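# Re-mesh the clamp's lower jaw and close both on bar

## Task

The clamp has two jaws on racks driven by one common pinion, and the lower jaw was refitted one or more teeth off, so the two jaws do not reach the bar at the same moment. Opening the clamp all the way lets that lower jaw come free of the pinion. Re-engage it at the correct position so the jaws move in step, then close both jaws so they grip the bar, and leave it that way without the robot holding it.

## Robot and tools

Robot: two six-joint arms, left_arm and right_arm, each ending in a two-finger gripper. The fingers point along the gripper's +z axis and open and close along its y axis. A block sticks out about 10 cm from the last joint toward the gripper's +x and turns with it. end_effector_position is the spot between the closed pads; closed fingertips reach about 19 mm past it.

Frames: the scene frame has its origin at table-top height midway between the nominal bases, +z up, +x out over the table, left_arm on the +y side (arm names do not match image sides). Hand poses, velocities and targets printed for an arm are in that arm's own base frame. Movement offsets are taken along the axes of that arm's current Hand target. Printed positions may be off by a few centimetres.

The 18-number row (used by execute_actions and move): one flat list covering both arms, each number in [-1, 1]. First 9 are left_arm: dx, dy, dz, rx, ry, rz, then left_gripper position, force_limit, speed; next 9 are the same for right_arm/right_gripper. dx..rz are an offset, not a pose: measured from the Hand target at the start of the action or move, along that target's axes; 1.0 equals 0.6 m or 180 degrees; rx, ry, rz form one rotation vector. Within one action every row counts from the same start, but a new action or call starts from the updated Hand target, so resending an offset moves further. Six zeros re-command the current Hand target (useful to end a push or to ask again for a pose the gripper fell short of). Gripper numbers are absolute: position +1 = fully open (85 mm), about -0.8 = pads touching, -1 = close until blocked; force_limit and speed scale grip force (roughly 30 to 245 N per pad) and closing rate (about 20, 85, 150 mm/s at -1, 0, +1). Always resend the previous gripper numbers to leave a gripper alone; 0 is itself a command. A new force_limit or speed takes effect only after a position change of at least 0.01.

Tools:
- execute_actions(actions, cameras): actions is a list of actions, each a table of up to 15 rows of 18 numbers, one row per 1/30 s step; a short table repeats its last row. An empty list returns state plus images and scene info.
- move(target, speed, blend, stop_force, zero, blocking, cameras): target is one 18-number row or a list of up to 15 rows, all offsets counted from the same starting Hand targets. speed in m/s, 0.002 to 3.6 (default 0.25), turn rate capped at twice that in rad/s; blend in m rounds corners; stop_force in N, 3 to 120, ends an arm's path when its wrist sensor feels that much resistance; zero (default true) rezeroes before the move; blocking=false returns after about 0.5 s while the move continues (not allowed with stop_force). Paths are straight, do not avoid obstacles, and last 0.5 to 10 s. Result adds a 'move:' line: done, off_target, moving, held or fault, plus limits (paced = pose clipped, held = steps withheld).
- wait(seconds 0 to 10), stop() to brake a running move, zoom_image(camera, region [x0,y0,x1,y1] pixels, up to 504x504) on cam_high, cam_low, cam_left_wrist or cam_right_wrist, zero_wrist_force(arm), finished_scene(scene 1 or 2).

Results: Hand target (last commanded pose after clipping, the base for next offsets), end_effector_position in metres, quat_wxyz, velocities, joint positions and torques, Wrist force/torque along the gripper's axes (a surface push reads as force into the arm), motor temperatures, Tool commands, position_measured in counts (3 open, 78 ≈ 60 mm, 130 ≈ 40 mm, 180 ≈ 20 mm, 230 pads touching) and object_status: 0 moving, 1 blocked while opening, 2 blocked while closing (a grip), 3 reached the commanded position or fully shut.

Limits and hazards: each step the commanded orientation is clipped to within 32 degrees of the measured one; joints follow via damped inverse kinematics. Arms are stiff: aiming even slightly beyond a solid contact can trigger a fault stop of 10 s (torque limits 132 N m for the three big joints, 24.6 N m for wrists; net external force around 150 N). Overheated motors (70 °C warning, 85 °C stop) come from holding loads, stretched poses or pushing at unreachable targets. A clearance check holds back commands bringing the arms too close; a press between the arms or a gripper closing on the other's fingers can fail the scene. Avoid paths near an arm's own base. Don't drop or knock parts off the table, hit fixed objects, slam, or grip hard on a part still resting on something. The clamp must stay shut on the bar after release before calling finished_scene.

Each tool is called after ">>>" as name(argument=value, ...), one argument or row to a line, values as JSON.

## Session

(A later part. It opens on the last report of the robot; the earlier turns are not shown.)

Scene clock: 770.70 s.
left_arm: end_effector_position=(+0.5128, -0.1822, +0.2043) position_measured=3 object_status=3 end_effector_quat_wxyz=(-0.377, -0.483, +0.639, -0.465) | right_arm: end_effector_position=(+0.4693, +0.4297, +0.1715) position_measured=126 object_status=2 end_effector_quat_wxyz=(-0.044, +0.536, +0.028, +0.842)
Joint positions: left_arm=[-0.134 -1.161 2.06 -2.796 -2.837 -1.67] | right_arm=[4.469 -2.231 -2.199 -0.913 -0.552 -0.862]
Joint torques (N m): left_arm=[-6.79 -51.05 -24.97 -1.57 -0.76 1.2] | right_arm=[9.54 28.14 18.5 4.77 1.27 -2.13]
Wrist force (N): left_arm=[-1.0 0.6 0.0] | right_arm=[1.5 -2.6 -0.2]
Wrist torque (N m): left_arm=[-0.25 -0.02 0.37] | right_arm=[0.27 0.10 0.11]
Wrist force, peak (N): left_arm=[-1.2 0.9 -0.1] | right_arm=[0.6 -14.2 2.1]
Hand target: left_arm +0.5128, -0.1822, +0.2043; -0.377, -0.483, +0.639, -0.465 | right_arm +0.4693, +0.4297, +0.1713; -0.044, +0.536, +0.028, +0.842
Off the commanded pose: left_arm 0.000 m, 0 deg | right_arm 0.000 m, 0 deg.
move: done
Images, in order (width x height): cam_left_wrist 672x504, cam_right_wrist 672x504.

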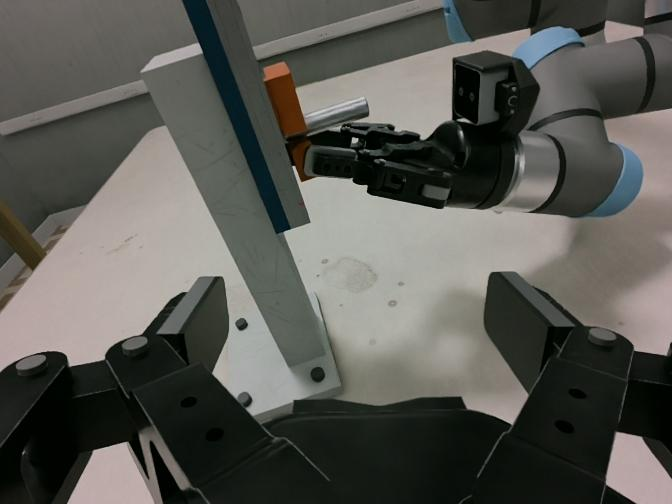

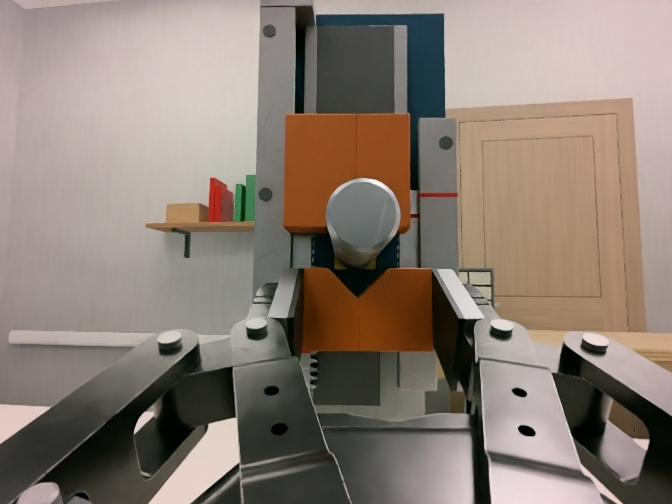

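>>> execute_actions(
  actions=[
    [[0,0,0,0,0,0,1,1,1, 0,0,0,0,0,0,0.25,-1,-1]],
    [[0,0,0,0,0,0,1,1,1, 0,0,0,0,0,0,0.25,-1,-1]],
  ],
  cameras=["cam_right_wrist"],
)

Scene clock: 779.43 s.
left_arm: end_effector_position=(+0.5128, -0.1822, +0.2043) position_measured=3 object_status=3 end_effector_quat_wxyz=(-0.377, -0.483, +0.639, -0.465) | right_arm: end_effector_position=(+0.4693, +0.4297, +0.1713) position_measured=98 object_status=3 end_effector_quat_wxyz=(-0.044, +0.536, +0.028, +0.842)
Joint positions: left_arm=[-0.134 -1.161 2.06 -2.796 -2.837 -1.67] | right_arm=[4.469 -2.232 -2.199 -0.913 -0.552 -0.862]
Joint torques (N m): left_arm=[-7.25 -50.44 -24.19 -1.62 -0.63 1.19] | right_arm=[10.47 32.7 17.44 4.62 -2.04 -2.22]
Wrist force (N): left_arm=[-1.3 0.6 -0.1] | right_arm=[-2.0 0.5 -0.1]
Wrist torque (N m): left_arm=[-0.25 0.02 0.37] | right_arm=[0.19 0.10 0.16]
Wrist force, peak (N): left_arm=[-1.3 0.7 0.1] | right_arm=[1.6 -2.5 -0.4]
Hand target: left_arm +0.5128, -0.1822, +0.2043; -0.377, -0.483, +0.639, -0.465 | right_arm +0.4693, +0.4297, +0.1713; -0.044, +0.536, +0.028, +0.842
Off the commanded pose: left_arm 0.000 m, 0 deg | right_arm 0.000 m, 0 deg.
Images, in order (width x height): cam_right_wrist 672x504.

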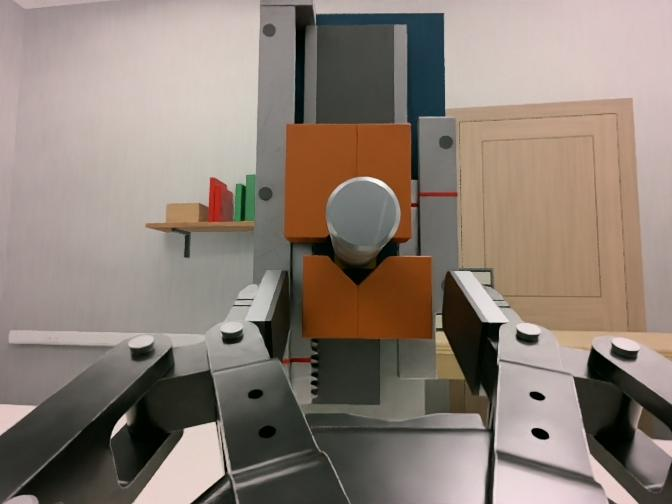

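>>> execute_actions(
  actions=[
    [[0,0,0,0,0,0,1,1,1, 0,0,0,0,0,0,-1,-1,-1]],
    [[0,0,0,0,0,0,1,1,1, 0,0,0,0,0,0,-1,-1,-1]],
  ],
)

>>> move(
  target=[0,0,0,0,0,0,1,1,1, -0.01813,0,-0.00845,0,0,0,-1,-1,-1],
  speed=0.01,
  cameras=["cam_right_wrist", "cam_left_wrist"],
)

>>> zoom_image(
  camera="cam_right_wrist",
  region=[250, 0, 470, 300],
)

Scene clock: 837.53 s.
left_arm: end_effector_position=(+0.5128, -0.1822, +0.2043) position_measured=3 object_status=3 end_effector_quat_wxyz=(-0.377, -0.483, +0.639, -0.465) | right_arm: end_effector_position=(+0.4693, +0.4297, +0.1714) position_measured=126 object_status=2 end_effector_quat_wxyz=(-0.044, +0.536, +0.028, +0.842)
Joint positions: left_arm=[-0.134 -1.161 2.06 -2.796 -2.837 -1.67] | right_arm=[4.469 -2.232 -2.199 -0.913 -0.552 -0.862]
Joint torques (N m): left_arm=[-6.82 -50.53 -24.52 -1.59 -0.7 1.35] | right_arm=[3.9 50.39 13.15 4.92 -0.32 -2.23]
Motor temperatures (°C): left_arm=[34 35 35 37 41 46] | right_arm=[30 32 36 35 38 50]
Wrist force (N): left_arm=[-1.1 0.7 0.0] | right_arm=[0.3 -1.1 -7.8]
Wrist torque (N m): left_arm=[-0.23 -0.01 0.37] | right_arm=[0.09 0.07 0.14]
Wrist force, peak (N): left_arm=[-1.4 0.7 -0.2] | right_arm=[0.7 -1.8 -8.1]
Hand target: left_arm +0.5128, -0.1822, +0.2043; -0.377, -0.483, +0.639, -0.465 | right_arm +0.4693, +0.4297, +0.1713; -0.044, +0.536, +0.028, +0.842
Off the commanded pose: left_arm 0.000 m, 0 deg | right_arm 0.000 m, 0 deg.

Scene clock: 839.10 s.
left_arm: end_effector_position=(+0.5128, -0.1822, +0.2043) position_measured=3 object_status=3 end_effector_quat_wxyz=(-0.377, -0.483, +0.639, -0.465) | right_arm: end_effector_position=(+0.4693, +0.4297, +0.1595) position_measured=126 object_status=2 end_effector_quat_wxyz=(-0.044, +0.536, +0.028, +0.842)
Joint positions: left_arm=[-0.134 -1.161 2.06 -2.796 -2.837 -1.67] | right_arm=[4.469 -2.265 -2.195 -0.884 -0.552 -0.862]
Joint torques (N m): left_arm=[-5.73 -50.84 -24.58 -1.52 -0.79 1.17] | right_arm=[-14.54 29.58 17.83 4.84 -0.04 1.21]
Wrist force (N): left_arm=[-1.0 0.6 -0.1] | right_arm=[0.8 -1.5 0.7]
Wrist torque (N m): left_arm=[-0.24 -0.02 0.37] | right_arm=[0.26 0.07 0.15]
Wrist force, peak (N): left_arm=[-1.5 0.6 -0.3] | right_arm=[-0.1 -1.5 -7.9]
Hand target: left_arm +0.5128, -0.1822, +0.2043; -0.377, -0.483, +0.639, -0.465 | right_arm +0.4693, +0.4297, +0.1593; -0.044, +0.536, +0.028, +0.842
Off the commanded pose: left_arm 0.000 m, 0 deg | right_arm 0.000 m, 0 deg.
move: done
Images, in order (width x height): cam_left_wrist 672x504, cam_right_wrist 672x504.

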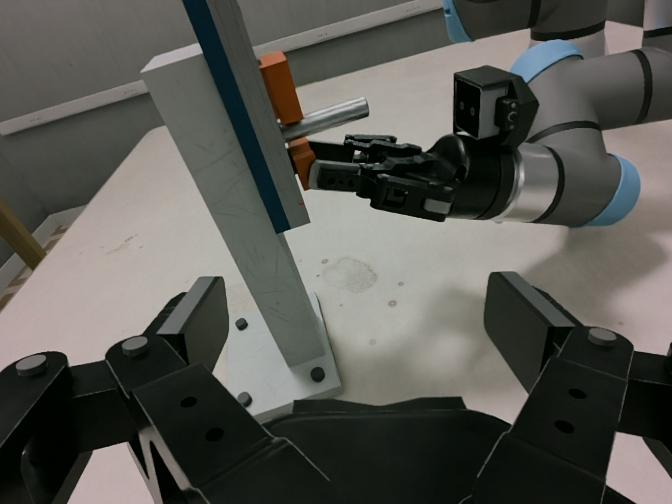

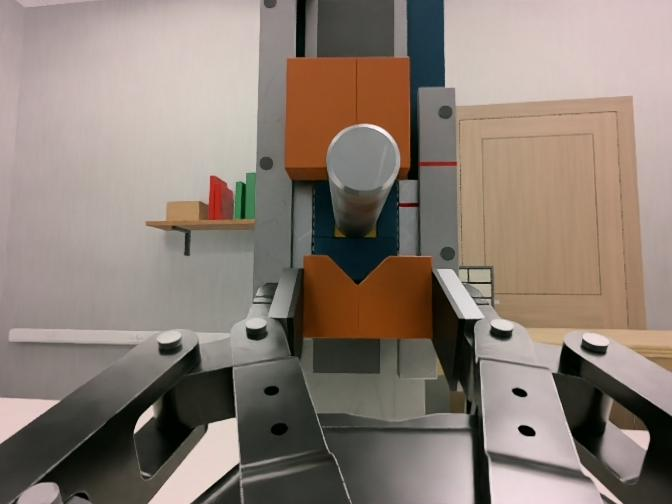

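Scaled by 1.680 from the camera's 672x504 image, which has a finer 960x720 frame.

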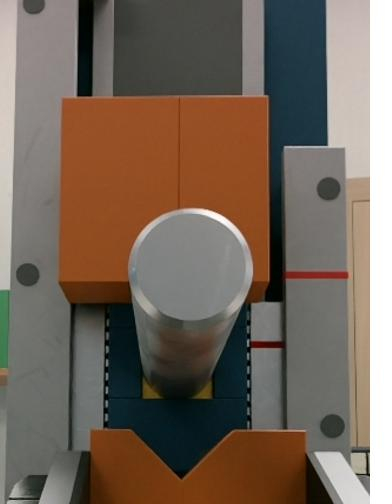

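>>> move(
  target=[
    [0.166,0.019,-0.152,-0.1413,-0.3644,0.1444,1,1,1, 0,0,0,0,0,0,-1,-1,-1],
    [0.3567,0.0413,0.2582,-0.2420,-0.4163,0.4061,1,1,1, 0,0,0,0,0,0,-1,-1,-1],
  ],
  speed=0.25,
  blend=0.02,
  cameras=["cam_right_wrist", "cam_left_wrist","cam_high"],
)

Scene clock: 1024.43 s.
left_arm: end_effector_position=(+0.4306, -0.3851, +0.3538) position_measured=3 object_status=3 end_effector_quat_wxyz=(+0.241, -0.057, +0.969, +0.014) | right_arm: end_effector_position=(+0.4693, +0.4297, +0.1593) position_measured=126 object_status=2 end_effector_quat_wxyz=(-0.044, +0.536, +0.028, +0.842)
Joint positions: left_arm=[-1.175 -1.576 1.63 -1.769 -1.104 -1.259] | right_arm=[4.469 -2.265 -2.195 -0.884 -0.552 -0.862]
Joint torques (N m): left_arm=[-6.15 -13.92 -36.76 -1.8 1.99 1.32] | right_arm=[-11.65 28.65 18.32 4.75 -2.26 -2.1]
Wrist force (N): left_arm=[0.1 -0.3 -0.1] | right_arm=[0.6 -2.4 0.2]
Wrist torque (N m): left_arm=[-0.03 0.16 -0.30] | right_arm=[0.23 0.11 0.12]
Wrist force, peak (N): left_arm=[-1.7 0.7 0.0] | right_arm=[1.1 -2.7 0.7]
Hand target: left_arm +0.4306, -0.3855, +0.3538; +0.241, -0.057, +0.969, +0.014 | right_arm +0.4693, +0.4297, +0.1593; -0.044, +0.536, +0.028, +0.842
Off the commanded pose: left_arm 0.000 m, 0 deg | right_arm 0.000 m, 0 deg.
move: done
Images, in order (width x height): cam_high 672x504, cam_left_wrist 672x504, cam_right_wrist 672x504.

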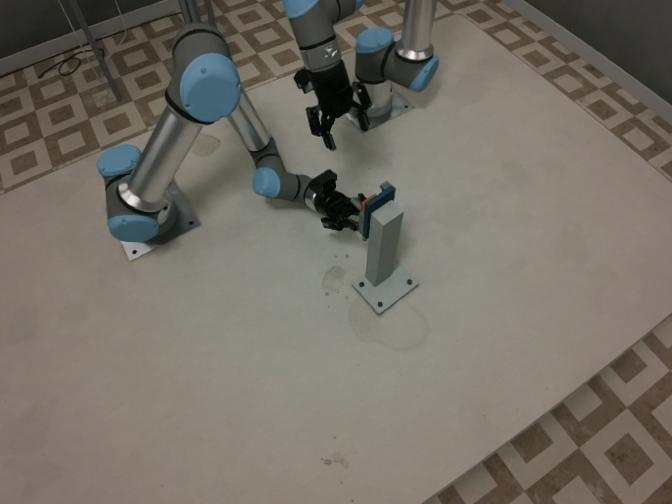

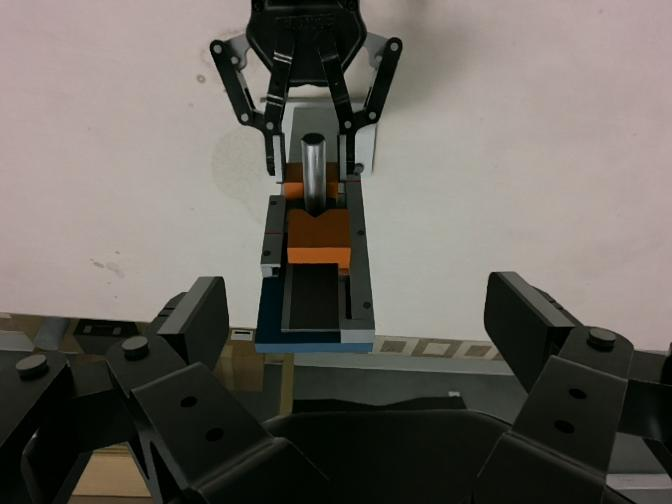

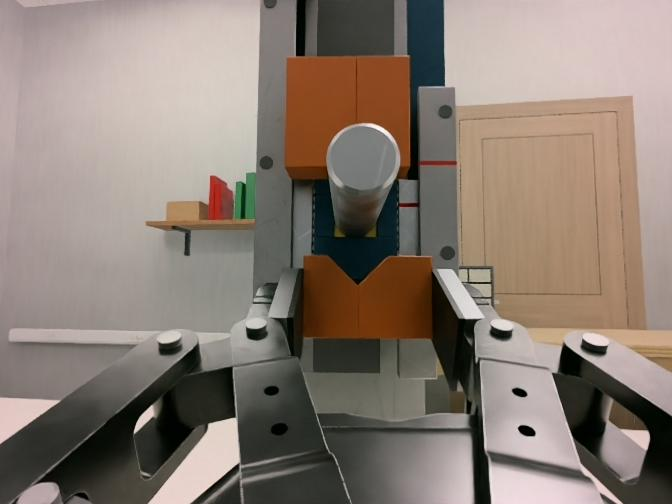

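>>> move(
  target=[-0.0215,-0.029,0.1322,0,0,0,1,1,1, 0,0,0,0,0,0,-1,-1,-1],
  speed=0.08,
  cameras=["cam_right_wrist", "cam_left_wrist"],
)

Scene clock: 1042.53 s.
left_arm: end_effector_position=(+0.4807, -0.3970, +0.2899) position_measured=3 object_status=3 end_effector_quat_wxyz=(+0.241, -0.057, +0.969, +0.014) | right_arm: end_effector_position=(+0.4693, +0.4297, +0.1593) position_measured=126 object_status=2 end_effector_quat_wxyz=(-0.044, +0.536, +0.028, +0.842)
Joint positions: left_arm=[-1.096 -1.453 1.674 -1.975 -1.116 -1.17] | right_arm=[4.469 -2.265 -2.195 -0.884 -0.552 -0.862]
Joint torques (N m): left_arm=[7.77 -20.06 -19.47 -4.07 -0.81 0.79] | right_arm=[-8.41 27.85 17.43 4.55 -2.07 -1.57]
Wrist force (N): left_arm=[0.1 -0.4 0.1] | right_arm=[1.3 -2.1 0.5]
Wrist torque (N m): left_arm=[-0.05 0.17 -0.32] | right_arm=[0.28 0.05 0.12]
Wrist force, peak (N): left_arm=[0.6 -0.4 -0.8] | right_arm=[1.3 -2.8 0.3]
Hand target: left_arm +0.4809, -0.3971, +0.2898; +0.241, -0.057, +0.969, +0.014 | right_arm +0.4693, +0.4297, +0.1593; -0.044, +0.536, +0.028, +0.842
Off the commanded pose: left_arm 0.000 m, 0 deg | right_arm 0.000 m, 0 deg.
move: done
Images, in order (width x height): cam_left_wrist 672x504, cam_right_wrist 672x504.

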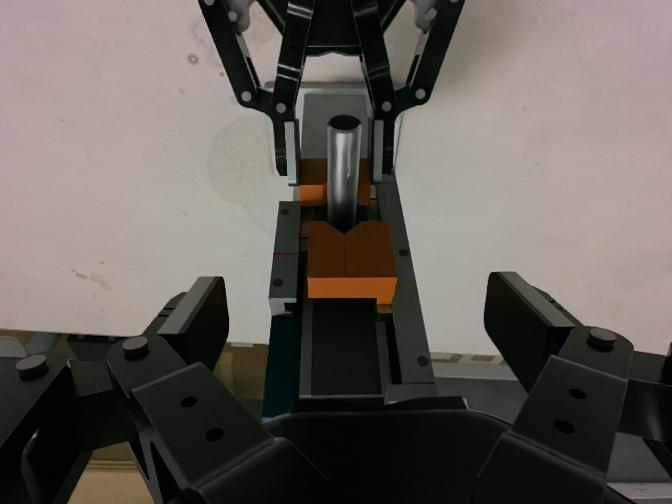

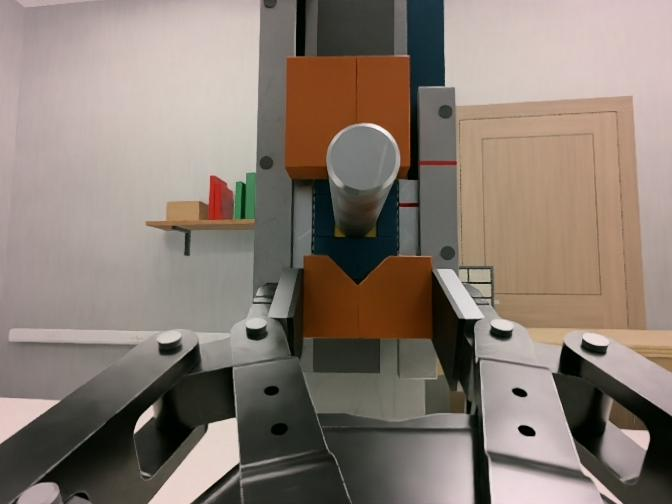

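>>> move(
  target=[-0.001,0,0.09,0,0,0,1,1,1, 0,0,0,0,0,0,-1,-1,-1],
  speed=0.05,
  cameras=["cam_right_wrist", "cam_left_wrist"],
)

Scene clock: 1085.50 s.
left_arm: end_effector_position=(+0.5064, -0.3941, +0.2425) position_measured=3 object_status=3 end_effector_quat_wxyz=(+0.241, -0.057, +0.969, +0.014) | right_arm: end_effector_position=(+0.4693, +0.4297, +0.1593) position_measured=126 object_status=2 end_effector_quat_wxyz=(-0.044, +0.536, +0.028, +0.842)
Joint positions: left_arm=[-1.051 -1.384 1.724 -2.116 -1.125 -1.122] | right_arm=[4.469 -2.265 -2.195 -0.884 -0.552 -0.862]
Joint torques (N m): left_arm=[6.01 -24.47 -17.8 -4.13 -0.88 1.22] | right_arm=[-6.2 28.57 18.84 4.87 -1.9 -2.03]
Wrist force (N): left_arm=[0.0 -0.6 0.1] | right_arm=[0.6 -2.4 0.3]
Wrist torque (N m): left_arm=[-0.08 0.20 -0.31] | right_arm=[0.24 0.06 0.12]
Wrist force, peak (N): left_arm=[0.6 -0.7 -0.1] | right_arm=[1.5 -2.6 0.5]
Hand target: left_arm +0.5065, -0.3941, +0.2424; +0.241, -0.057, +0.969, +0.014 | right_arm +0.4693, +0.4297, +0.1593; -0.044, +0.536, +0.028, +0.842
Off the commanded pose: left_arm 0.000 m, 0 deg | right_arm 0.000 m, 0 deg.
move: done
Images, in order (width x height): cam_left_wrist 672x504, cam_right_wrist 672x504.

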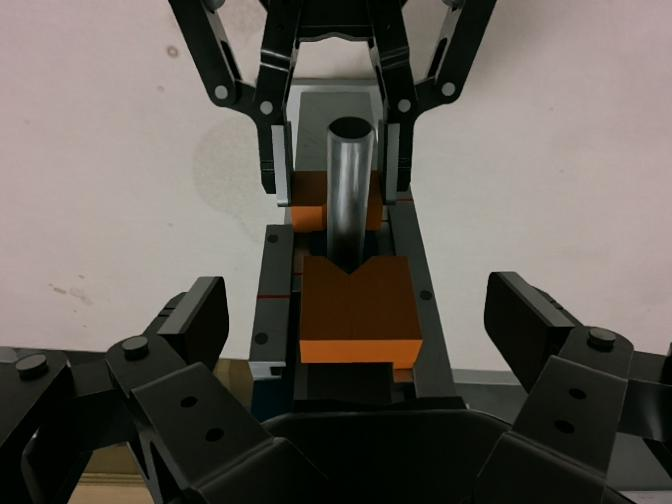

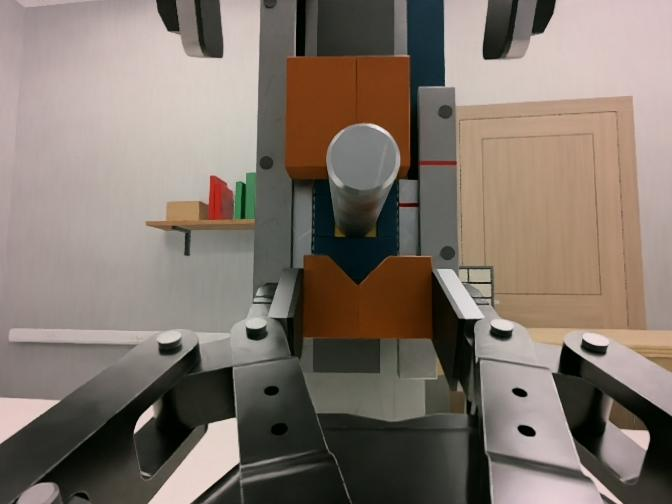

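>>> move(
  target=[-0.0013,0.002,0.0248,0,0,0,1,1,1, 0,0,0,0,0,0,-1,-1,-1],
  speed=0.02,
)

>>> execute_actions(
  actions=[
    [[0,0,0,0,0,0,0.12,-1,-0.8, 0,0,0,0,0,0,-1,-1,-1]],
    [[0,0,0,0,0,0,0.12,-1,-0.8, 0,0,0,0,0,0,-1,-1,-1]],
  ],
  cameras=["cam_right_wrist", "cam_left_wrist"],
)

Scene clock: 1106.80 s.
left_arm: end_effector_position=(+0.5139, -0.3920, +0.2297) position_measured=3 object_status=3 end_effector_quat_wxyz=(+0.241, -0.057, +0.969, +0.014) | right_arm: end_effector_position=(+0.4693, +0.4297, +0.1593) position_measured=126 object_status=2 end_effector_quat_wxyz=(-0.044, +0.536, +0.028, +0.842)
Joint positions: left_arm=[-1.038 -1.364 1.736 -2.154 -1.128 -1.107] | right_arm=[4.469 -2.265 -2.195 -0.884 -0.552 -0.862]
Joint torques (N m): left_arm=[7.45 -23.79 -17.37 -4.69 -0.78 1.42] | right_arm=[-5.58 28.06 17.26 4.53 -2.07 -2.24]
Wrist force (N): left_arm=[0.3 -0.3 0.0] | right_arm=[0.6 -2.3 0.0]
Wrist torque (N m): left_arm=[-0.05 0.14 -0.32] | right_arm=[0.25 0.07 0.12]
Wrist force, peak (N): left_arm=[0.4 -0.8 -0.1] | right_arm=[1.2 -2.6 0.2]
Hand target: left_arm +0.5140, -0.3920, +0.2296; +0.241, -0.057, +0.969, +0.014 | right_arm +0.4693, +0.4297, +0.1593; -0.044, +0.536, +0.028, +0.842
Off the commanded pose: left_arm 0.000 m, 0 deg | right_arm 0.000 m, 0 deg.
move: done

Scene clock: 1108.37 s.
left_arm: end_effector_position=(+0.5140, -0.3920, +0.2296) position_measured=114 object_status=0 end_effector_quat_wxyz=(+0.241, -0.057, +0.969, +0.014) | right_arm: end_effector_position=(+0.4693, +0.4297, +0.1593) position_measured=126 object_status=2 end_effector_quat_wxyz=(-0.044, +0.536, +0.028, +0.842)
Joint positions: left_arm=[-1.038 -1.364 1.736 -2.155 -1.128 -1.107] | right_arm=[4.469 -2.265 -2.195 -0.884 -0.552 -0.862]
Joint torques (N m): left_arm=[6.96 -24.23 -18.32 -4.42 -0.77 1.27] | right_arm=[-4.08 28.45 16.54 4.55 -2.03 -1.71]
Wrist force (N): left_arm=[0.3 -0.4 0.0] | right_arm=[0.4 -2.4 0.1]
Wrist torque (N m): left_arm=[-0.06 0.14 -0.31] | right_arm=[0.23 0.09 0.12]
Wrist force, peak (N): left_arm=[0.6 -0.5 -0.2] | right_arm=[0.9 -2.6 0.4]
Hand target: left_arm +0.5140, -0.3920, +0.2296; +0.241, -0.057, +0.969, +0.014 | right_arm +0.4693, +0.4297, +0.1593; -0.044, +0.536, +0.028, +0.842
Off the commanded pose: left_arm 0.000 m, 0 deg | right_arm 0.000 m, 0 deg.
Images, in order (width x height): cam_left_wrist 672x504, cam_right_wrist 672x504.

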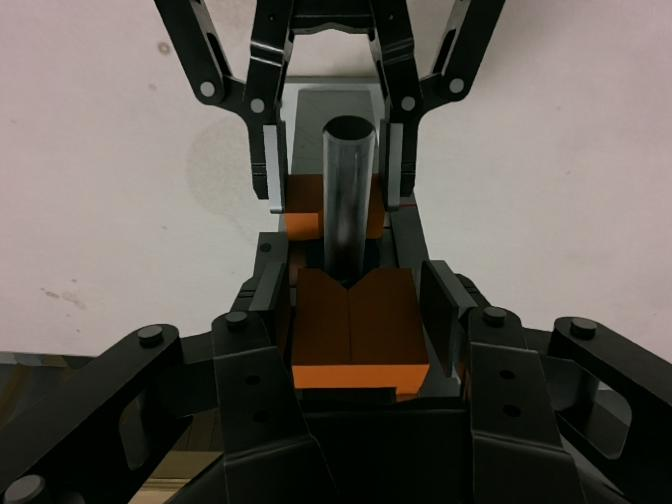

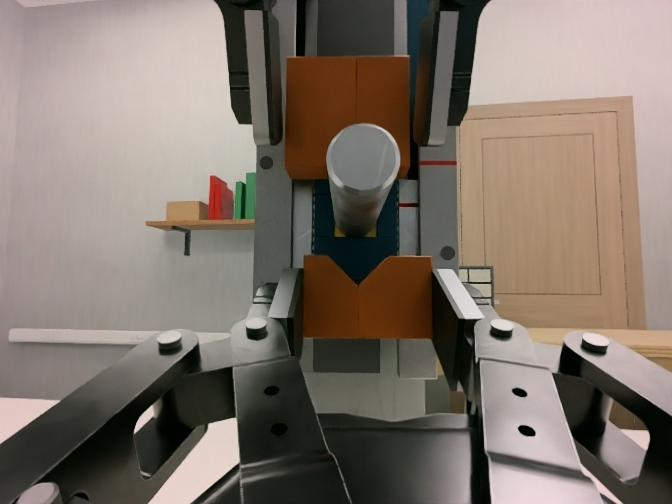

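>>> zoom_image(
  camera="cam_right_wrist",
  region=[210, 0, 500, 260],
)

Scaled by 1.738 from the camera's 672x504 image, which has a finer 960x720 frame.

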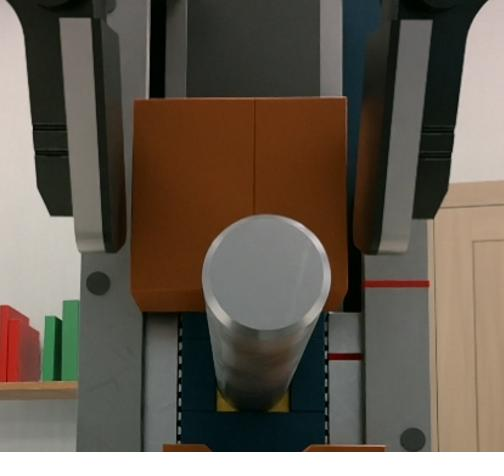

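>>> execute_actions(
  actions=[
    [[0,0,0,0,0,0,-1,-1,-1, 0,0,0,0,0,0,-1,-1,-1]],
    [[0,0,0,0,0,0,-1,-1,-1, 0,0,0,0,0,0,-1,-1,-1]],
  ],
  cameras=["cam_left_wrist"],
)

Scene clock: 1128.30 s.
left_arm: end_effector_position=(+0.5140, -0.3920, +0.2296) position_measured=126 object_status=2 end_effector_quat_wxyz=(+0.241, -0.057, +0.969, +0.014) | right_arm: end_effector_position=(+0.4693, +0.4297, +0.1594) position_measured=126 object_status=2 end_effector_quat_wxyz=(-0.044, +0.536, +0.028, +0.842)
Joint positions: left_arm=[-1.038 -1.364 1.736 -2.155 -1.128 -1.107] | right_arm=[4.469 -2.265 -2.195 -0.884 -0.552 -0.862]
Joint torques (N m): left_arm=[5.61 -25.25 -18.29 -2.09 -0.81 1.19] | right_arm=[-2.03 27.74 13.92 1.96 -1.04 -2.21]
Wrist force (N): left_arm=[-0.3 0.7 -6.5] | right_arm=[3.3 -1.9 2.1]
Wrist torque (N m): left_arm=[-0.11 0.14 -0.34] | right_arm=[0.20 0.07 0.16]
Wrist force, peak (N): left_arm=[-0.2 0.7 -7.1] | right_arm=[3.5 -1.8 2.1]
Hand target: left_arm +0.5140, -0.3920, +0.2296; +0.241, -0.057, +0.969, +0.014 | right_arm +0.4693, +0.4297, +0.1593; -0.044, +0.536, +0.028, +0.842
Off the commanded pose: left_arm 0.000 m, 0 deg | right_arm 0.000 m, 0 deg.
Images, in order (width x height): cam_left_wrist 672x504.

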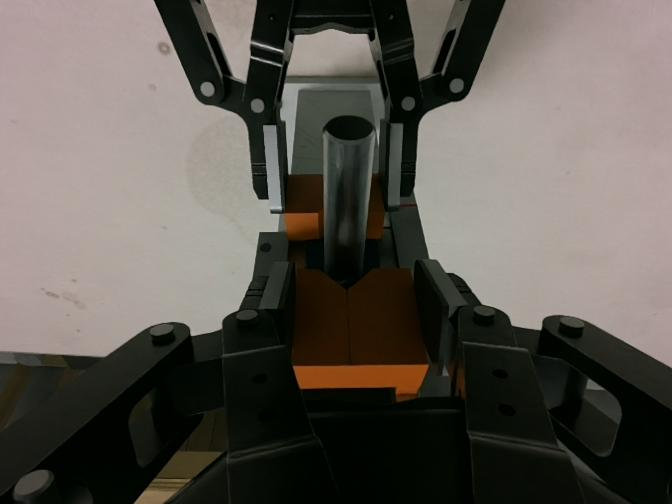

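>>> move(
  target=[-0.00782,0,-0.01472,0,0,0,-1,-1,-1, -0.0151,0,-0.00704,0,0,0,-1,-1,-1],
  speed=0.01,
  cameras=["cam_right_wrist", "cam_left_wrist"],
)

Scene clock: 1158.03 s.
left_arm: end_effector_position=(+0.5140, -0.3920, +0.2394) position_measured=126 object_status=2 end_effector_quat_wxyz=(+0.241, -0.057, +0.969, +0.014) | right_arm: end_effector_position=(+0.4693, +0.4297, +0.1495) position_measured=126 object_status=2 end_effector_quat_wxyz=(-0.044, +0.536, +0.028, +0.842)
Joint positions: left_arm=[-1.038 -1.372 1.72 -2.13 -1.128 -1.107] | right_arm=[4.469 -2.293 -2.19 -0.86 -0.552 -0.862]
Joint torques (N m): left_arm=[1.85 -46.62 -31.01 -1.85 -0.61 1.12] | right_arm=[-5.85 27.14 16.87 4.08 1.09 1.28]
Wrist force (N): left_arm=[-0.1 0.4 -4.0] | right_arm=[2.8 -1.0 4.7]
Wrist torque (N m): left_arm=[-0.12 0.13 -0.32] | right_arm=[0.25 0.10 0.16]
Wrist force, peak (N): left_arm=[-0.4 1.9 -10.0] | right_arm=[9.6 -2.4 8.7]
Hand target: left_arm +0.5140, -0.3920, +0.2396; +0.241, -0.057, +0.969, +0.014 | right_arm +0.4693, +0.4297, +0.1493; -0.044, +0.536, +0.028, +0.842
Off the commanded pose: left_arm 0.000 m, 0 deg | right_arm 0.000 m, 0 deg.
move: done
Images, in order (width x height): cam_left_wrist 672x504, cam_right_wrist 672x504.

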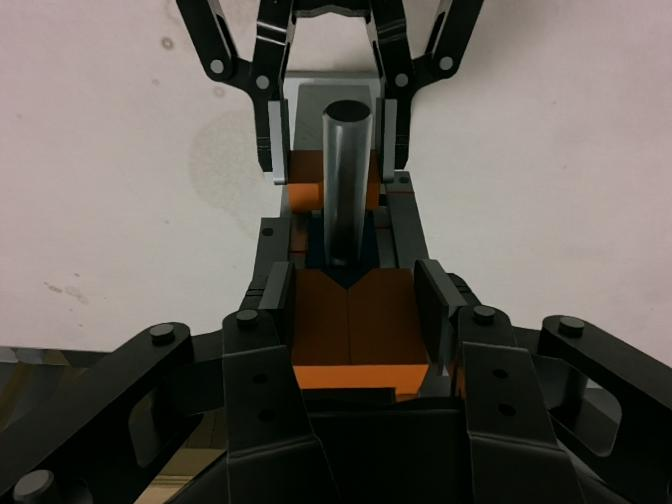

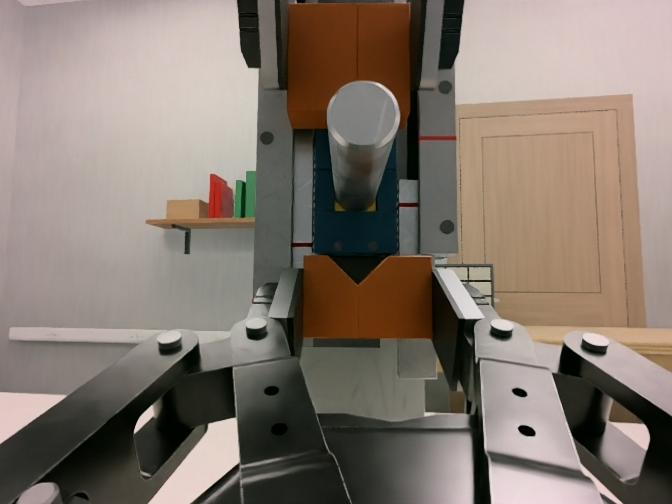

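>>> zoom_image(
  camera="cam_right_wrist",
  region=[270, 100, 450, 300],
)

Scaled by 2.520 from the camera's 672x504 image, which has a finer 960x720 frame.

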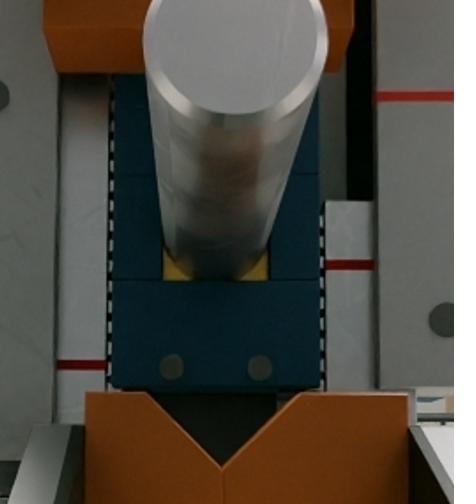

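>>> zoom_image(
  camera="cam_right_wrist",
  region=[380, 170, 430, 260],
)

>>> zoom_image(
  camera="cam_right_wrist",
  region=[290, 120, 340, 210],
)

Scaled by 5.600 from the camera's 672x504 image, which has a finer 960x720 frame.

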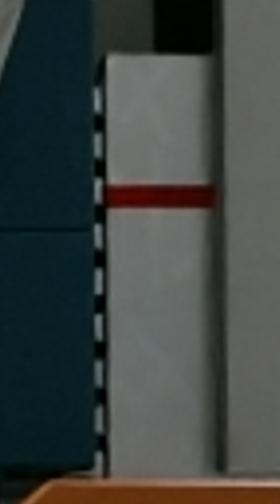

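Scaled by 5.600 from the camera's 672x504 image, which has a finer 960x720 frame.

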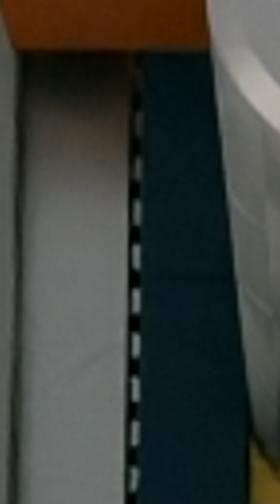

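>>> zoom_image(
  camera="cam_right_wrist",
  region=[310, 70, 420, 230],
)

>>> zoom_image(
  camera="cam_left_wrist",
  region=[270, 80, 430, 300],
)

Scaled by 3.150 from the camera's 672x504 image, which has a finer 960x720 frame.

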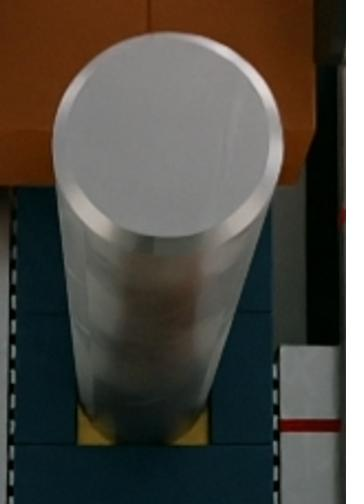

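Scaled by 2.291 from the camera's 672x504 image, which has a finer 960x720 frame.

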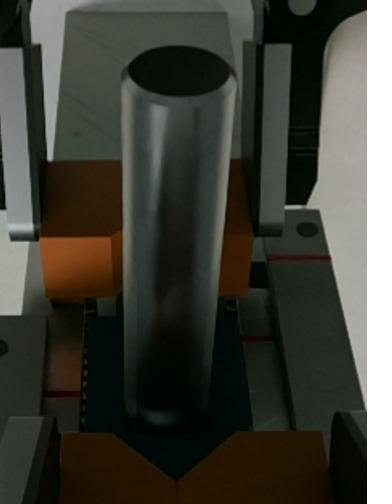

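>>> move(
  target=[-0.00626,0,-0.01177,0,0,0,-1,-1,-1, -0.01208,0,-0.00563,0,0,0,-1,-1,-1],
  speed=0.01,
  cameras=["cam_right_wrist", "cam_left_wrist"],
)

Scene clock: 1309.23 s.
left_arm: end_effector_position=(+0.5140, -0.3920, +0.2474) position_measured=126 object_status=2 end_effector_quat_wxyz=(+0.241, -0.057, +0.969, +0.014) | right_arm: end_effector_position=(+0.4694, +0.4297, +0.1415) position_measured=126 object_status=2 end_effector_quat_wxyz=(-0.044, +0.536, +0.028, +0.842)
Joint positions: left_arm=[-1.038 -1.378 1.706 -2.11 -1.128 -1.107] | right_arm=[4.469 -2.315 -2.186 -0.842 -0.552 -0.862]
Joint torques (N m): left_arm=[7.58 -51.74 -34.37 -2.24 0.14 0.75] | right_arm=[-13.75 30.67 15.35 5.58 -1.87 1.26]
Wrist force (N): left_arm=[1.8 -0.4 3.0] | right_arm=[-3.5 -3.8 -0.8]
Wrist torque (N m): left_arm=[-0.01 0.21 -0.32] | right_arm=[0.37 0.05 0.11]
Wrist force, peak (N): left_arm=[-0.5 0.2 -4.7] | right_arm=[4.1 -0.8 4.9]
Hand target: left_arm +0.5140, -0.3920, +0.2476; +0.241, -0.057, +0.969, +0.014 | right_arm +0.4694, +0.4297, +0.1414; -0.044, +0.536, +0.028, +0.842
Off the commanded pose: left_arm 0.000 m, 0 deg | right_arm 0.000 m, 0 deg.
move: done
Images, in order (width x height): cam_left_wrist 672x504, cam_right_wrist 672x504.

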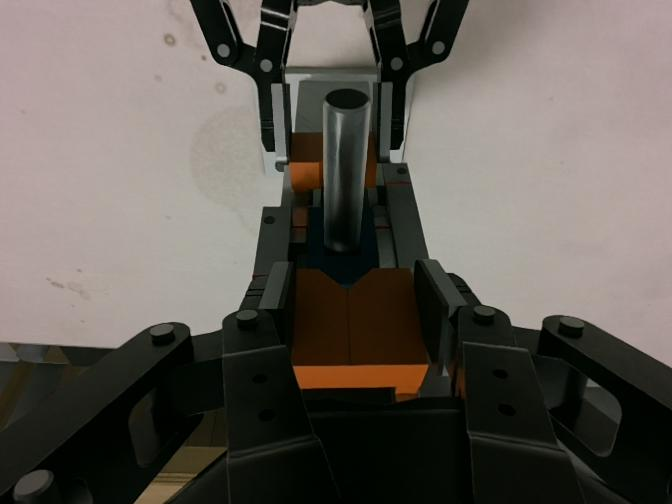

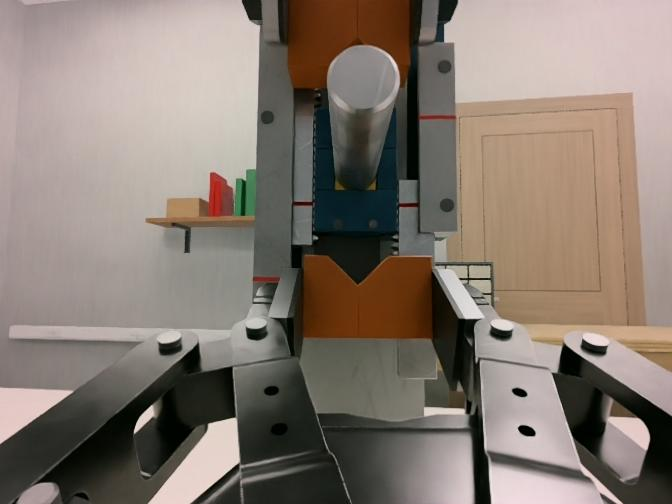

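>>> zoom_image(
  camera="cam_right_wrist",
  region=[270, 60, 450, 260],
)

>>> zoom_image(
  camera="cam_left_wrist",
  region=[230, 80, 450, 300],
)

Scaled by 2.520 from the camera's 672x504 image, which has a finer 960x720 frame.

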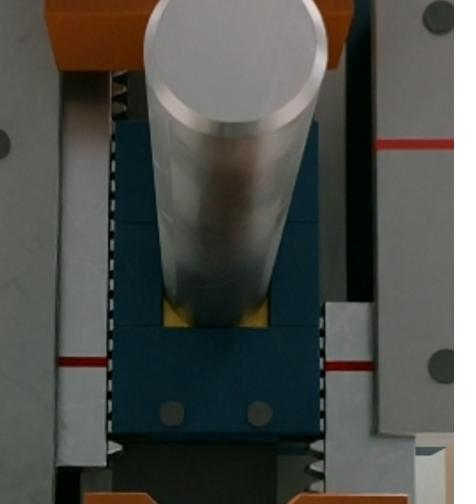

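Scaled by 2.291 from the camera's 672x504 image, which has a finer 960x720 frame.

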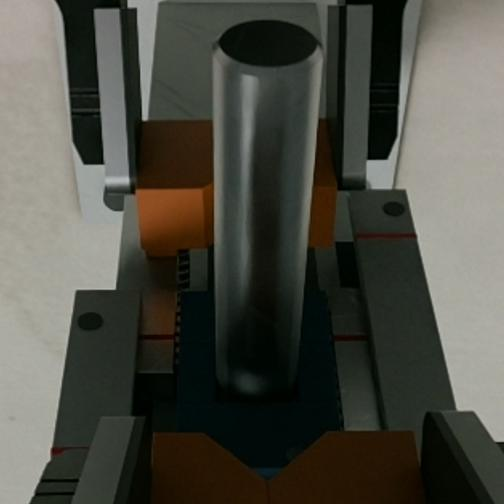

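>>> move(
  target=[-0.00078,0,-0.00147,0,0,0,-1,-1,-1, 0,0,0,0,0,0,-1,-1,-1],
  speed=0.01,
)

Scene clock: 1336.43 s.
left_arm: end_effector_position=(+0.5140, -0.3920, +0.2485) position_measured=126 object_status=2 end_effector_quat_wxyz=(+0.241, -0.057, +0.969, +0.014) | right_arm: end_effector_position=(+0.4694, +0.4297, +0.1414) position_measured=126 object_status=2 end_effector_quat_wxyz=(-0.044, +0.536, +0.028, +0.842)
Joint positions: left_arm=[-1.038 -1.379 1.704 -2.107 -1.128 -1.107] | right_arm=[4.469 -2.316 -2.186 -0.841 -0.552 -0.862]
Joint torques (N m): left_arm=[6.21 -50.36 -36.25 -2.17 1.39 1.28] | right_arm=[-13.42 31.56 17.59 5.5 -2.14 -1.8]
Wrist force (N): left_arm=[2.0 -0.4 3.1] | right_arm=[-3.5 -3.7 -0.8]
Wrist torque (N m): left_arm=[-0.02 0.18 -0.32] | right_arm=[0.39 0.05 0.10]
Wrist force, peak (N): left_arm=[2.3 -0.4 3.2] | right_arm=[-3.8 -4.1 -1.1]
Hand target: left_arm +0.5140, -0.3920, +0.2486; +0.241, -0.057, +0.969, +0.014 | right_arm +0.4694, +0.4297, +0.1414; -0.044, +0.536, +0.028, +0.842
Off the commanded pose: left_arm 0.000 m, 0 deg | right_arm 0.000 m, 0 deg.
move: done

>>> move(
  target=[-0.00157,0,-0.00294,0,0,0,-1,-1,-1, 0,0,0,0,0,0,-1,-1,-1],
  speed=0.01,
)

>>> move(
  target=[0.00235,0,0.00441,0,0,0,-1,-1,-1, 0.00453,0,0.00211,0,0,0,-1,-1,-1],
  speed=0.005,
)

Scene clock: 1347.80 s.
left_arm: end_effector_position=(+0.5140, -0.3920, +0.2504) position_measured=126 object_status=2 end_effector_quat_wxyz=(+0.241, -0.057, +0.969, +0.014) | right_arm: end_effector_position=(+0.4694, +0.4297, +0.1413) position_measured=126 object_status=2 end_effector_quat_wxyz=(-0.044, +0.536, +0.028, +0.842)
Joint positions: left_arm=[-1.038 -1.381 1.701 -2.102 -1.128 -1.107] | right_arm=[4.469 -2.316 -2.186 -0.841 -0.552 -0.862]
Joint torques (N m): left_arm=[5.41 -60.96 -43.7 -4.36 1.25 0.7] | right_arm=[-12.31 41.42 17.92 5.49 -2.25 -2.13]
Wrist force (N): left_arm=[9.2 -0.5 17.0] | right_arm=[-13.6 -6.5 -15.5]
Wrist torque (N m): left_arm=[-0.02 0.25 -0.31] | right_arm=[0.14 0.09 0.13]
Wrist force, peak (N): left_arm=[8.9 -1.0 17.5] | right_arm=[-13.5 -6.6 -15.9]
Hand target: left_arm +0.5140, -0.3920, +0.2506; +0.241, -0.057, +0.969, +0.014 | right_arm +0.4694, +0.4297, +0.1414; -0.044, +0.536, +0.028, +0.842
Off the commanded pose: left_arm 0.000 m, 0 deg | right_arm 0.000 m, 0 deg.
move: done

Scene clock: 1348.67 s.
left_arm: end_effector_position=(+0.5140, -0.3920, +0.2477) position_measured=126 object_status=2 end_effector_quat_wxyz=(+0.241, -0.057, +0.969, +0.014) | right_arm: end_effector_position=(+0.4694, +0.4297, +0.1442) position_measured=126 object_status=2 end_effector_quat_wxyz=(-0.044, +0.536, +0.028, +0.842)
Joint positions: left_arm=[-1.038 -1.379 1.705 -2.109 -1.128 -1.107] | right_arm=[4.469 -2.308 -2.188 -0.848 -0.552 -0.862]
Joint torques (N m): left_arm=[5.9 -35.67 -25.57 -6.79 1.56 0.48] | right_arm=[-9.55 64.39 2.27 4.35 -2.34 -1.9]
Wrist force (N): left_arm=[8.4 0.0 13.8] | right_arm=[-19.0 -11.0 -17.4]
Wrist torque (N m): left_arm=[-0.04 0.21 -0.34] | right_arm=[0.44 0.13 0.24]
Wrist force, peak (N): left_arm=[9.8 0.0 17.2] | right_arm=[-20.3 -9.4 -19.5]
Hand target: left_arm +0.5140, -0.3920, +0.2476; +0.241, -0.057, +0.969, +0.014 | right_arm +0.4693, +0.4297, +0.1444; -0.044, +0.536, +0.028, +0.842
Off the commanded pose: left_arm 0.000 m, 0 deg | right_arm 0.000 m, 0 deg.
move: done

>>> move(
  target=[0.00235,0,0.00441,0,0,0,-1,-1,-1, 0,0,0,0,0,0,-1,-1,-1],
  speed=0.01,
  cameras=["cam_right_wrist", "cam_left_wrist"],
)

Scene clock: 1375.50 s.
left_arm: end_effector_position=(+0.5140, -0.3920, +0.2449) position_measured=126 object_status=2 end_effector_quat_wxyz=(+0.241, -0.057, +0.969, +0.014) | right_arm: end_effector_position=(+0.4693, +0.4297, +0.1444) position_measured=126 object_status=2 end_effector_quat_wxyz=(-0.044, +0.536, +0.028, +0.843)
Joint positions: left_arm=[-1.038 -1.377 1.71 -2.117 -1.128 -1.107] | right_arm=[4.469 -2.307 -2.188 -0.848 -0.552 -0.862]
Joint torques (N m): left_arm=[2.27 -13.06 -10.91 -2.99 1.17 -1.3] | right_arm=[3.01 41.36 1.56 3.76 -1.06 2.08]
Wrist force (N): left_arm=[-1.7 1.8 -17.6] | right_arm=[5.5 -3.5 7.8]
Wrist torque (N m): left_arm=[-0.14 0.05 -0.37] | right_arm=[0.39 0.10 0.20]
Wrist force, peak (N): left_arm=[-1.7 1.8 -17.6] | right_arm=[-20.4 -11.5 -18.3]
Hand target: left_arm +0.5140, -0.3920, +0.2446; +0.241, -0.057, +0.969, +0.014 | right_arm +0.4693, +0.4297, +0.1444; -0.044, +0.536, +0.028, +0.842
Off the commanded pose: left_arm 0.000 m, 0 deg | right_arm 0.000 m, 0 deg.
move: done
Images, in order (width x height): cam_left_wrist 672x504, cam_right_wrist 672x504.

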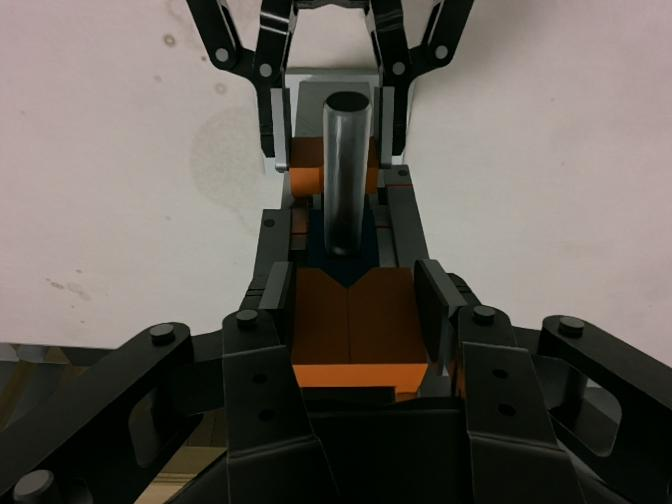

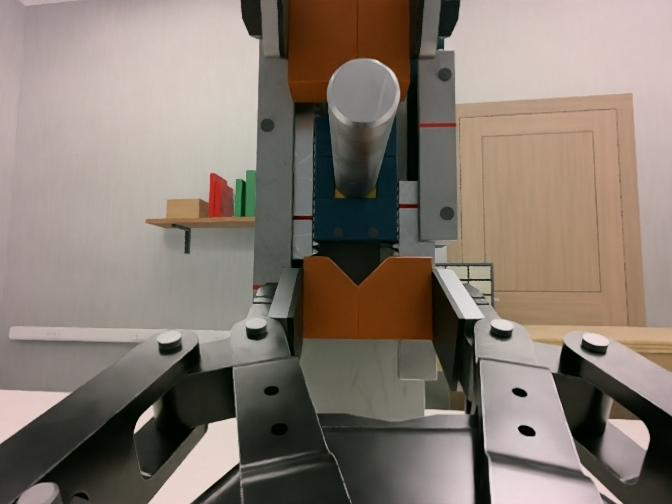

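>>> move(
  target=[-0.00117,0,-0.0022,0,0,0,-1,-1,-1, 0,0,0,0,0,0,-1,-1,-1],
  speed=0.01,
)

Scene clock: 1383.27 s.
left_arm: end_effector_position=(+0.5140, -0.3920, +0.2459) position_measured=126 object_status=2 end_effector_quat_wxyz=(+0.241, -0.057, +0.969, +0.014) | right_arm: end_effector_position=(+0.4694, +0.4297, +0.1443) position_measured=126 object_status=2 end_effector_quat_wxyz=(-0.044, +0.536, +0.029, +0.842)
Joint positions: left_arm=[-1.038 -1.377 1.709 -2.113 -1.128 -1.107] | right_arm=[4.469 -2.307 -2.188 -0.848 -0.552 -0.862]
Joint torques (N m): left_arm=[-3.43 -51.2 -33.2 -2.41 0.48 0.73] | right_arm=[8.08 32.91 1.05 2.51 -0.41 2.23]
Wrist force (N): left_arm=[1.7 -2.4 3.6] | right_arm=[-3.4 -3.4 -1.1]
Wrist torque (N m): left_arm=[0.21 0.19 -0.33] | right_arm=[0.39 0.05 0.13]
Wrist force, peak (N): left_arm=[-4.4 1.5 -25.6] | right_arm=[10.8 -2.1 12.6]
Hand target: left_arm +0.5140, -0.3920, +0.2461; +0.241, -0.057, +0.969, +0.014 | right_arm +0.4693, +0.4297, +0.1444; -0.044, +0.536, +0.028, +0.842
Off the commanded pose: left_arm 0.000 m, 0 deg | right_arm 0.000 m, 0 deg.
move: done

>>> move(
  target=[-0.0047,0,-0.00883,0,0,0,-1,-1,-1, -0.00906,0,-0.00423,0,0,0,-1,-1,-1],
  speed=0.01,
  cameras=["cam_right_wrist", "cam_left_wrist"],
)

>>> zoom_image(
  camera="cam_right_wrist",
  region=[270, 0, 470, 260],
)

Scene clock: 1393.23 s.
left_arm: end_effector_position=(+0.5140, -0.3920, +0.2519) position_measured=126 object_status=2 end_effector_quat_wxyz=(+0.241, -0.057, +0.969, +0.014) | right_arm: end_effector_position=(+0.4693, +0.4297, +0.1385) position_measured=126 object_status=2 end_effector_quat_wxyz=(-0.044, +0.536, +0.028, +0.842)
Joint positions: left_arm=[-1.038 -1.382 1.698 -2.098 -1.128 -1.107] | right_arm=[4.469 -2.324 -2.185 -0.835 -0.552 -0.862]
Joint torques (N m): left_arm=[6.12 -50.04 -33.43 -1.9 2.02 0.88] | right_arm=[0.87 32.28 16.89 5.44 0.45 0.93]
Wrist force (N): left_arm=[1.8 -2.2 3.7] | right_arm=[-3.9 -2.6 -0.9]
Wrist torque (N m): left_arm=[0.17 0.18 -0.33] | right_arm=[0.39 0.08 0.10]
Wrist force, peak (N): left_arm=[2.0 -2.4 3.8] | right_arm=[-3.3 -6.3 -0.8]
Hand target: left_arm +0.5140, -0.3920, +0.2521; +0.241, -0.057, +0.969, +0.014 | right_arm +0.4693, +0.4297, +0.1384; -0.044, +0.536, +0.028, +0.842
Off the commanded pose: left_arm 0.000 m, 0 deg | right_arm 0.000 m, 0 deg.
move: done
Images, in order (width x height): cam_left_wrist 672x504, cam_right_wrist 672x504.

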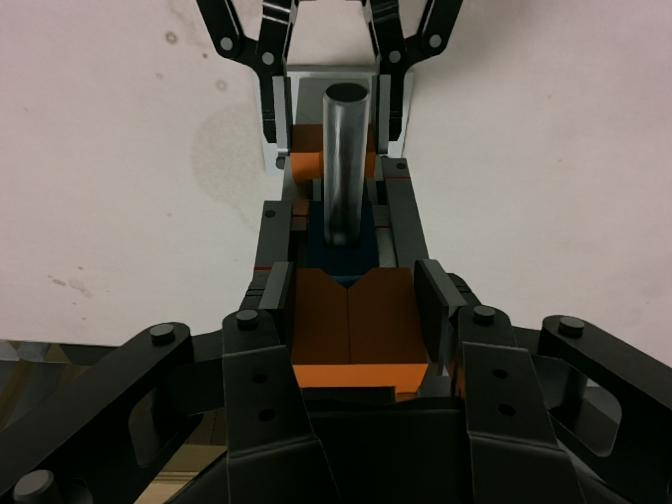

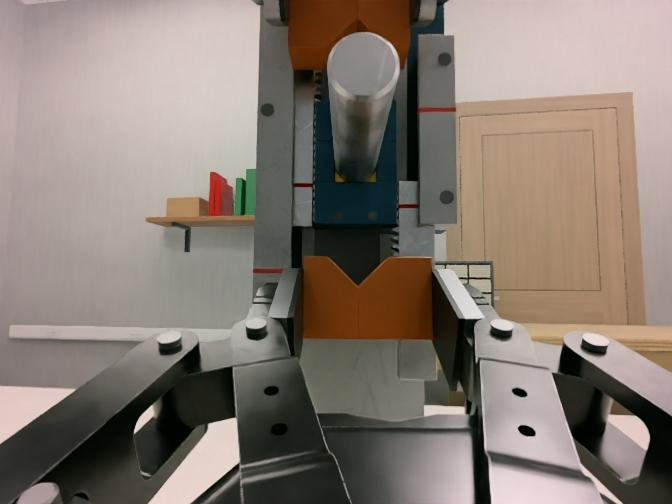

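Scaled by 1.938 from the camera's 672x504 image, which has a finer 960x720 frame.

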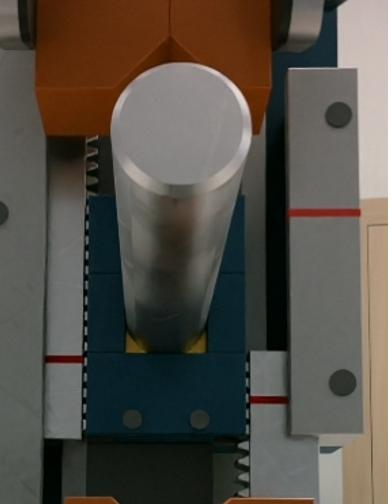

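>>> move(
  target=[-0.00235,0,-0.00441,0,0,0,-1,-1,-1, 0,0,0,0,0,0,-1,-1,-1],
  speed=0.005,
  stop_force=10,
  cameras=["cam_right_wrist", "cam_left_wrist"],
)

Scene clock: 1419.37 s.
left_arm: end_effector_position=(+0.5140, -0.3920, +0.2551) position_measured=126 object_status=2 end_effector_quat_wxyz=(+0.241, -0.057, +0.969, +0.014) | right_arm: end_effector_position=(+0.4693, +0.4297, +0.1384) position_measured=126 object_status=2 end_effector_quat_wxyz=(-0.044, +0.536, +0.028, +0.842)
Joint positions: left_arm=[-1.038 -1.384 1.692 -2.09 -1.128 -1.107] | right_arm=[4.469 -2.324 -2.185 -0.834 -0.552 -0.862]
Joint torques (N m): left_arm=[7.78 -51.74 -33.86 -1.68 0.27 -0.15] | right_arm=[-13.95 31.86 16.53 5.54 0.31 -1.92]
Wrist force (N): left_arm=[1.8 -2.5 3.4] | right_arm=[-3.7 -2.9 -0.7]
Wrist torque (N m): left_arm=[0.18 0.16 -0.34] | right_arm=[0.37 0.09 0.10]
Wrist force, peak (N): left_arm=[1.8 -2.6 3.9] | right_arm=[-3.8 -3.0 -1.4]
Hand target: left_arm +0.5140, -0.3920, +0.2551; +0.241, -0.057, +0.969, +0.014 | right_arm +0.4693, +0.4297, +0.1384; -0.044, +0.536, +0.028, +0.842
Off the commanded pose: left_arm 0.000 m, 0 deg | right_arm 0.000 m, 0 deg.
move: done
Images, in order (width x height): cam_left_wrist 672x504, cam_right_wrist 672x504.

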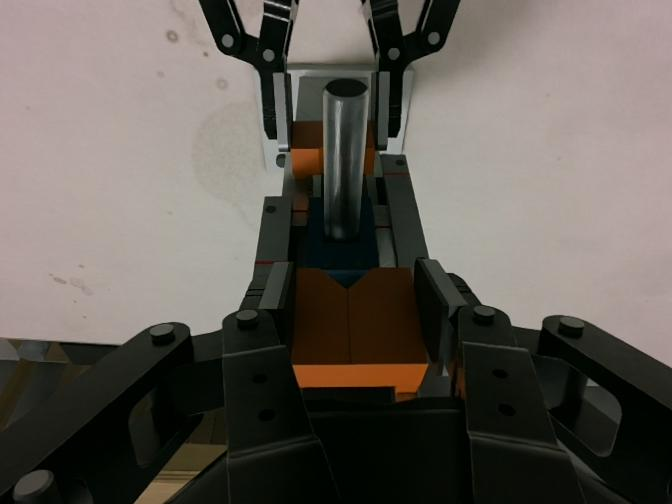

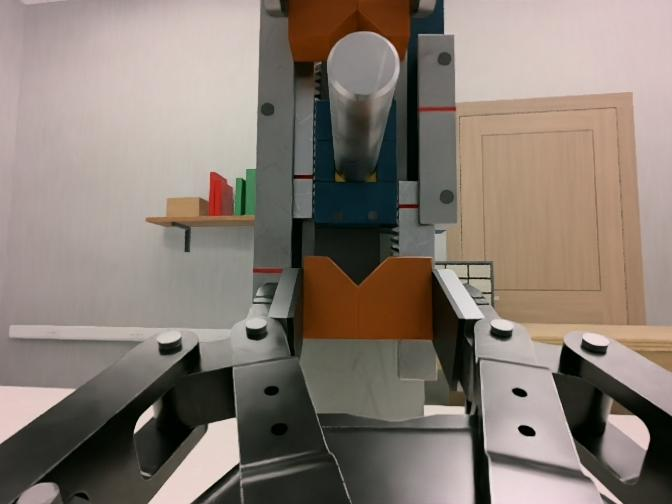

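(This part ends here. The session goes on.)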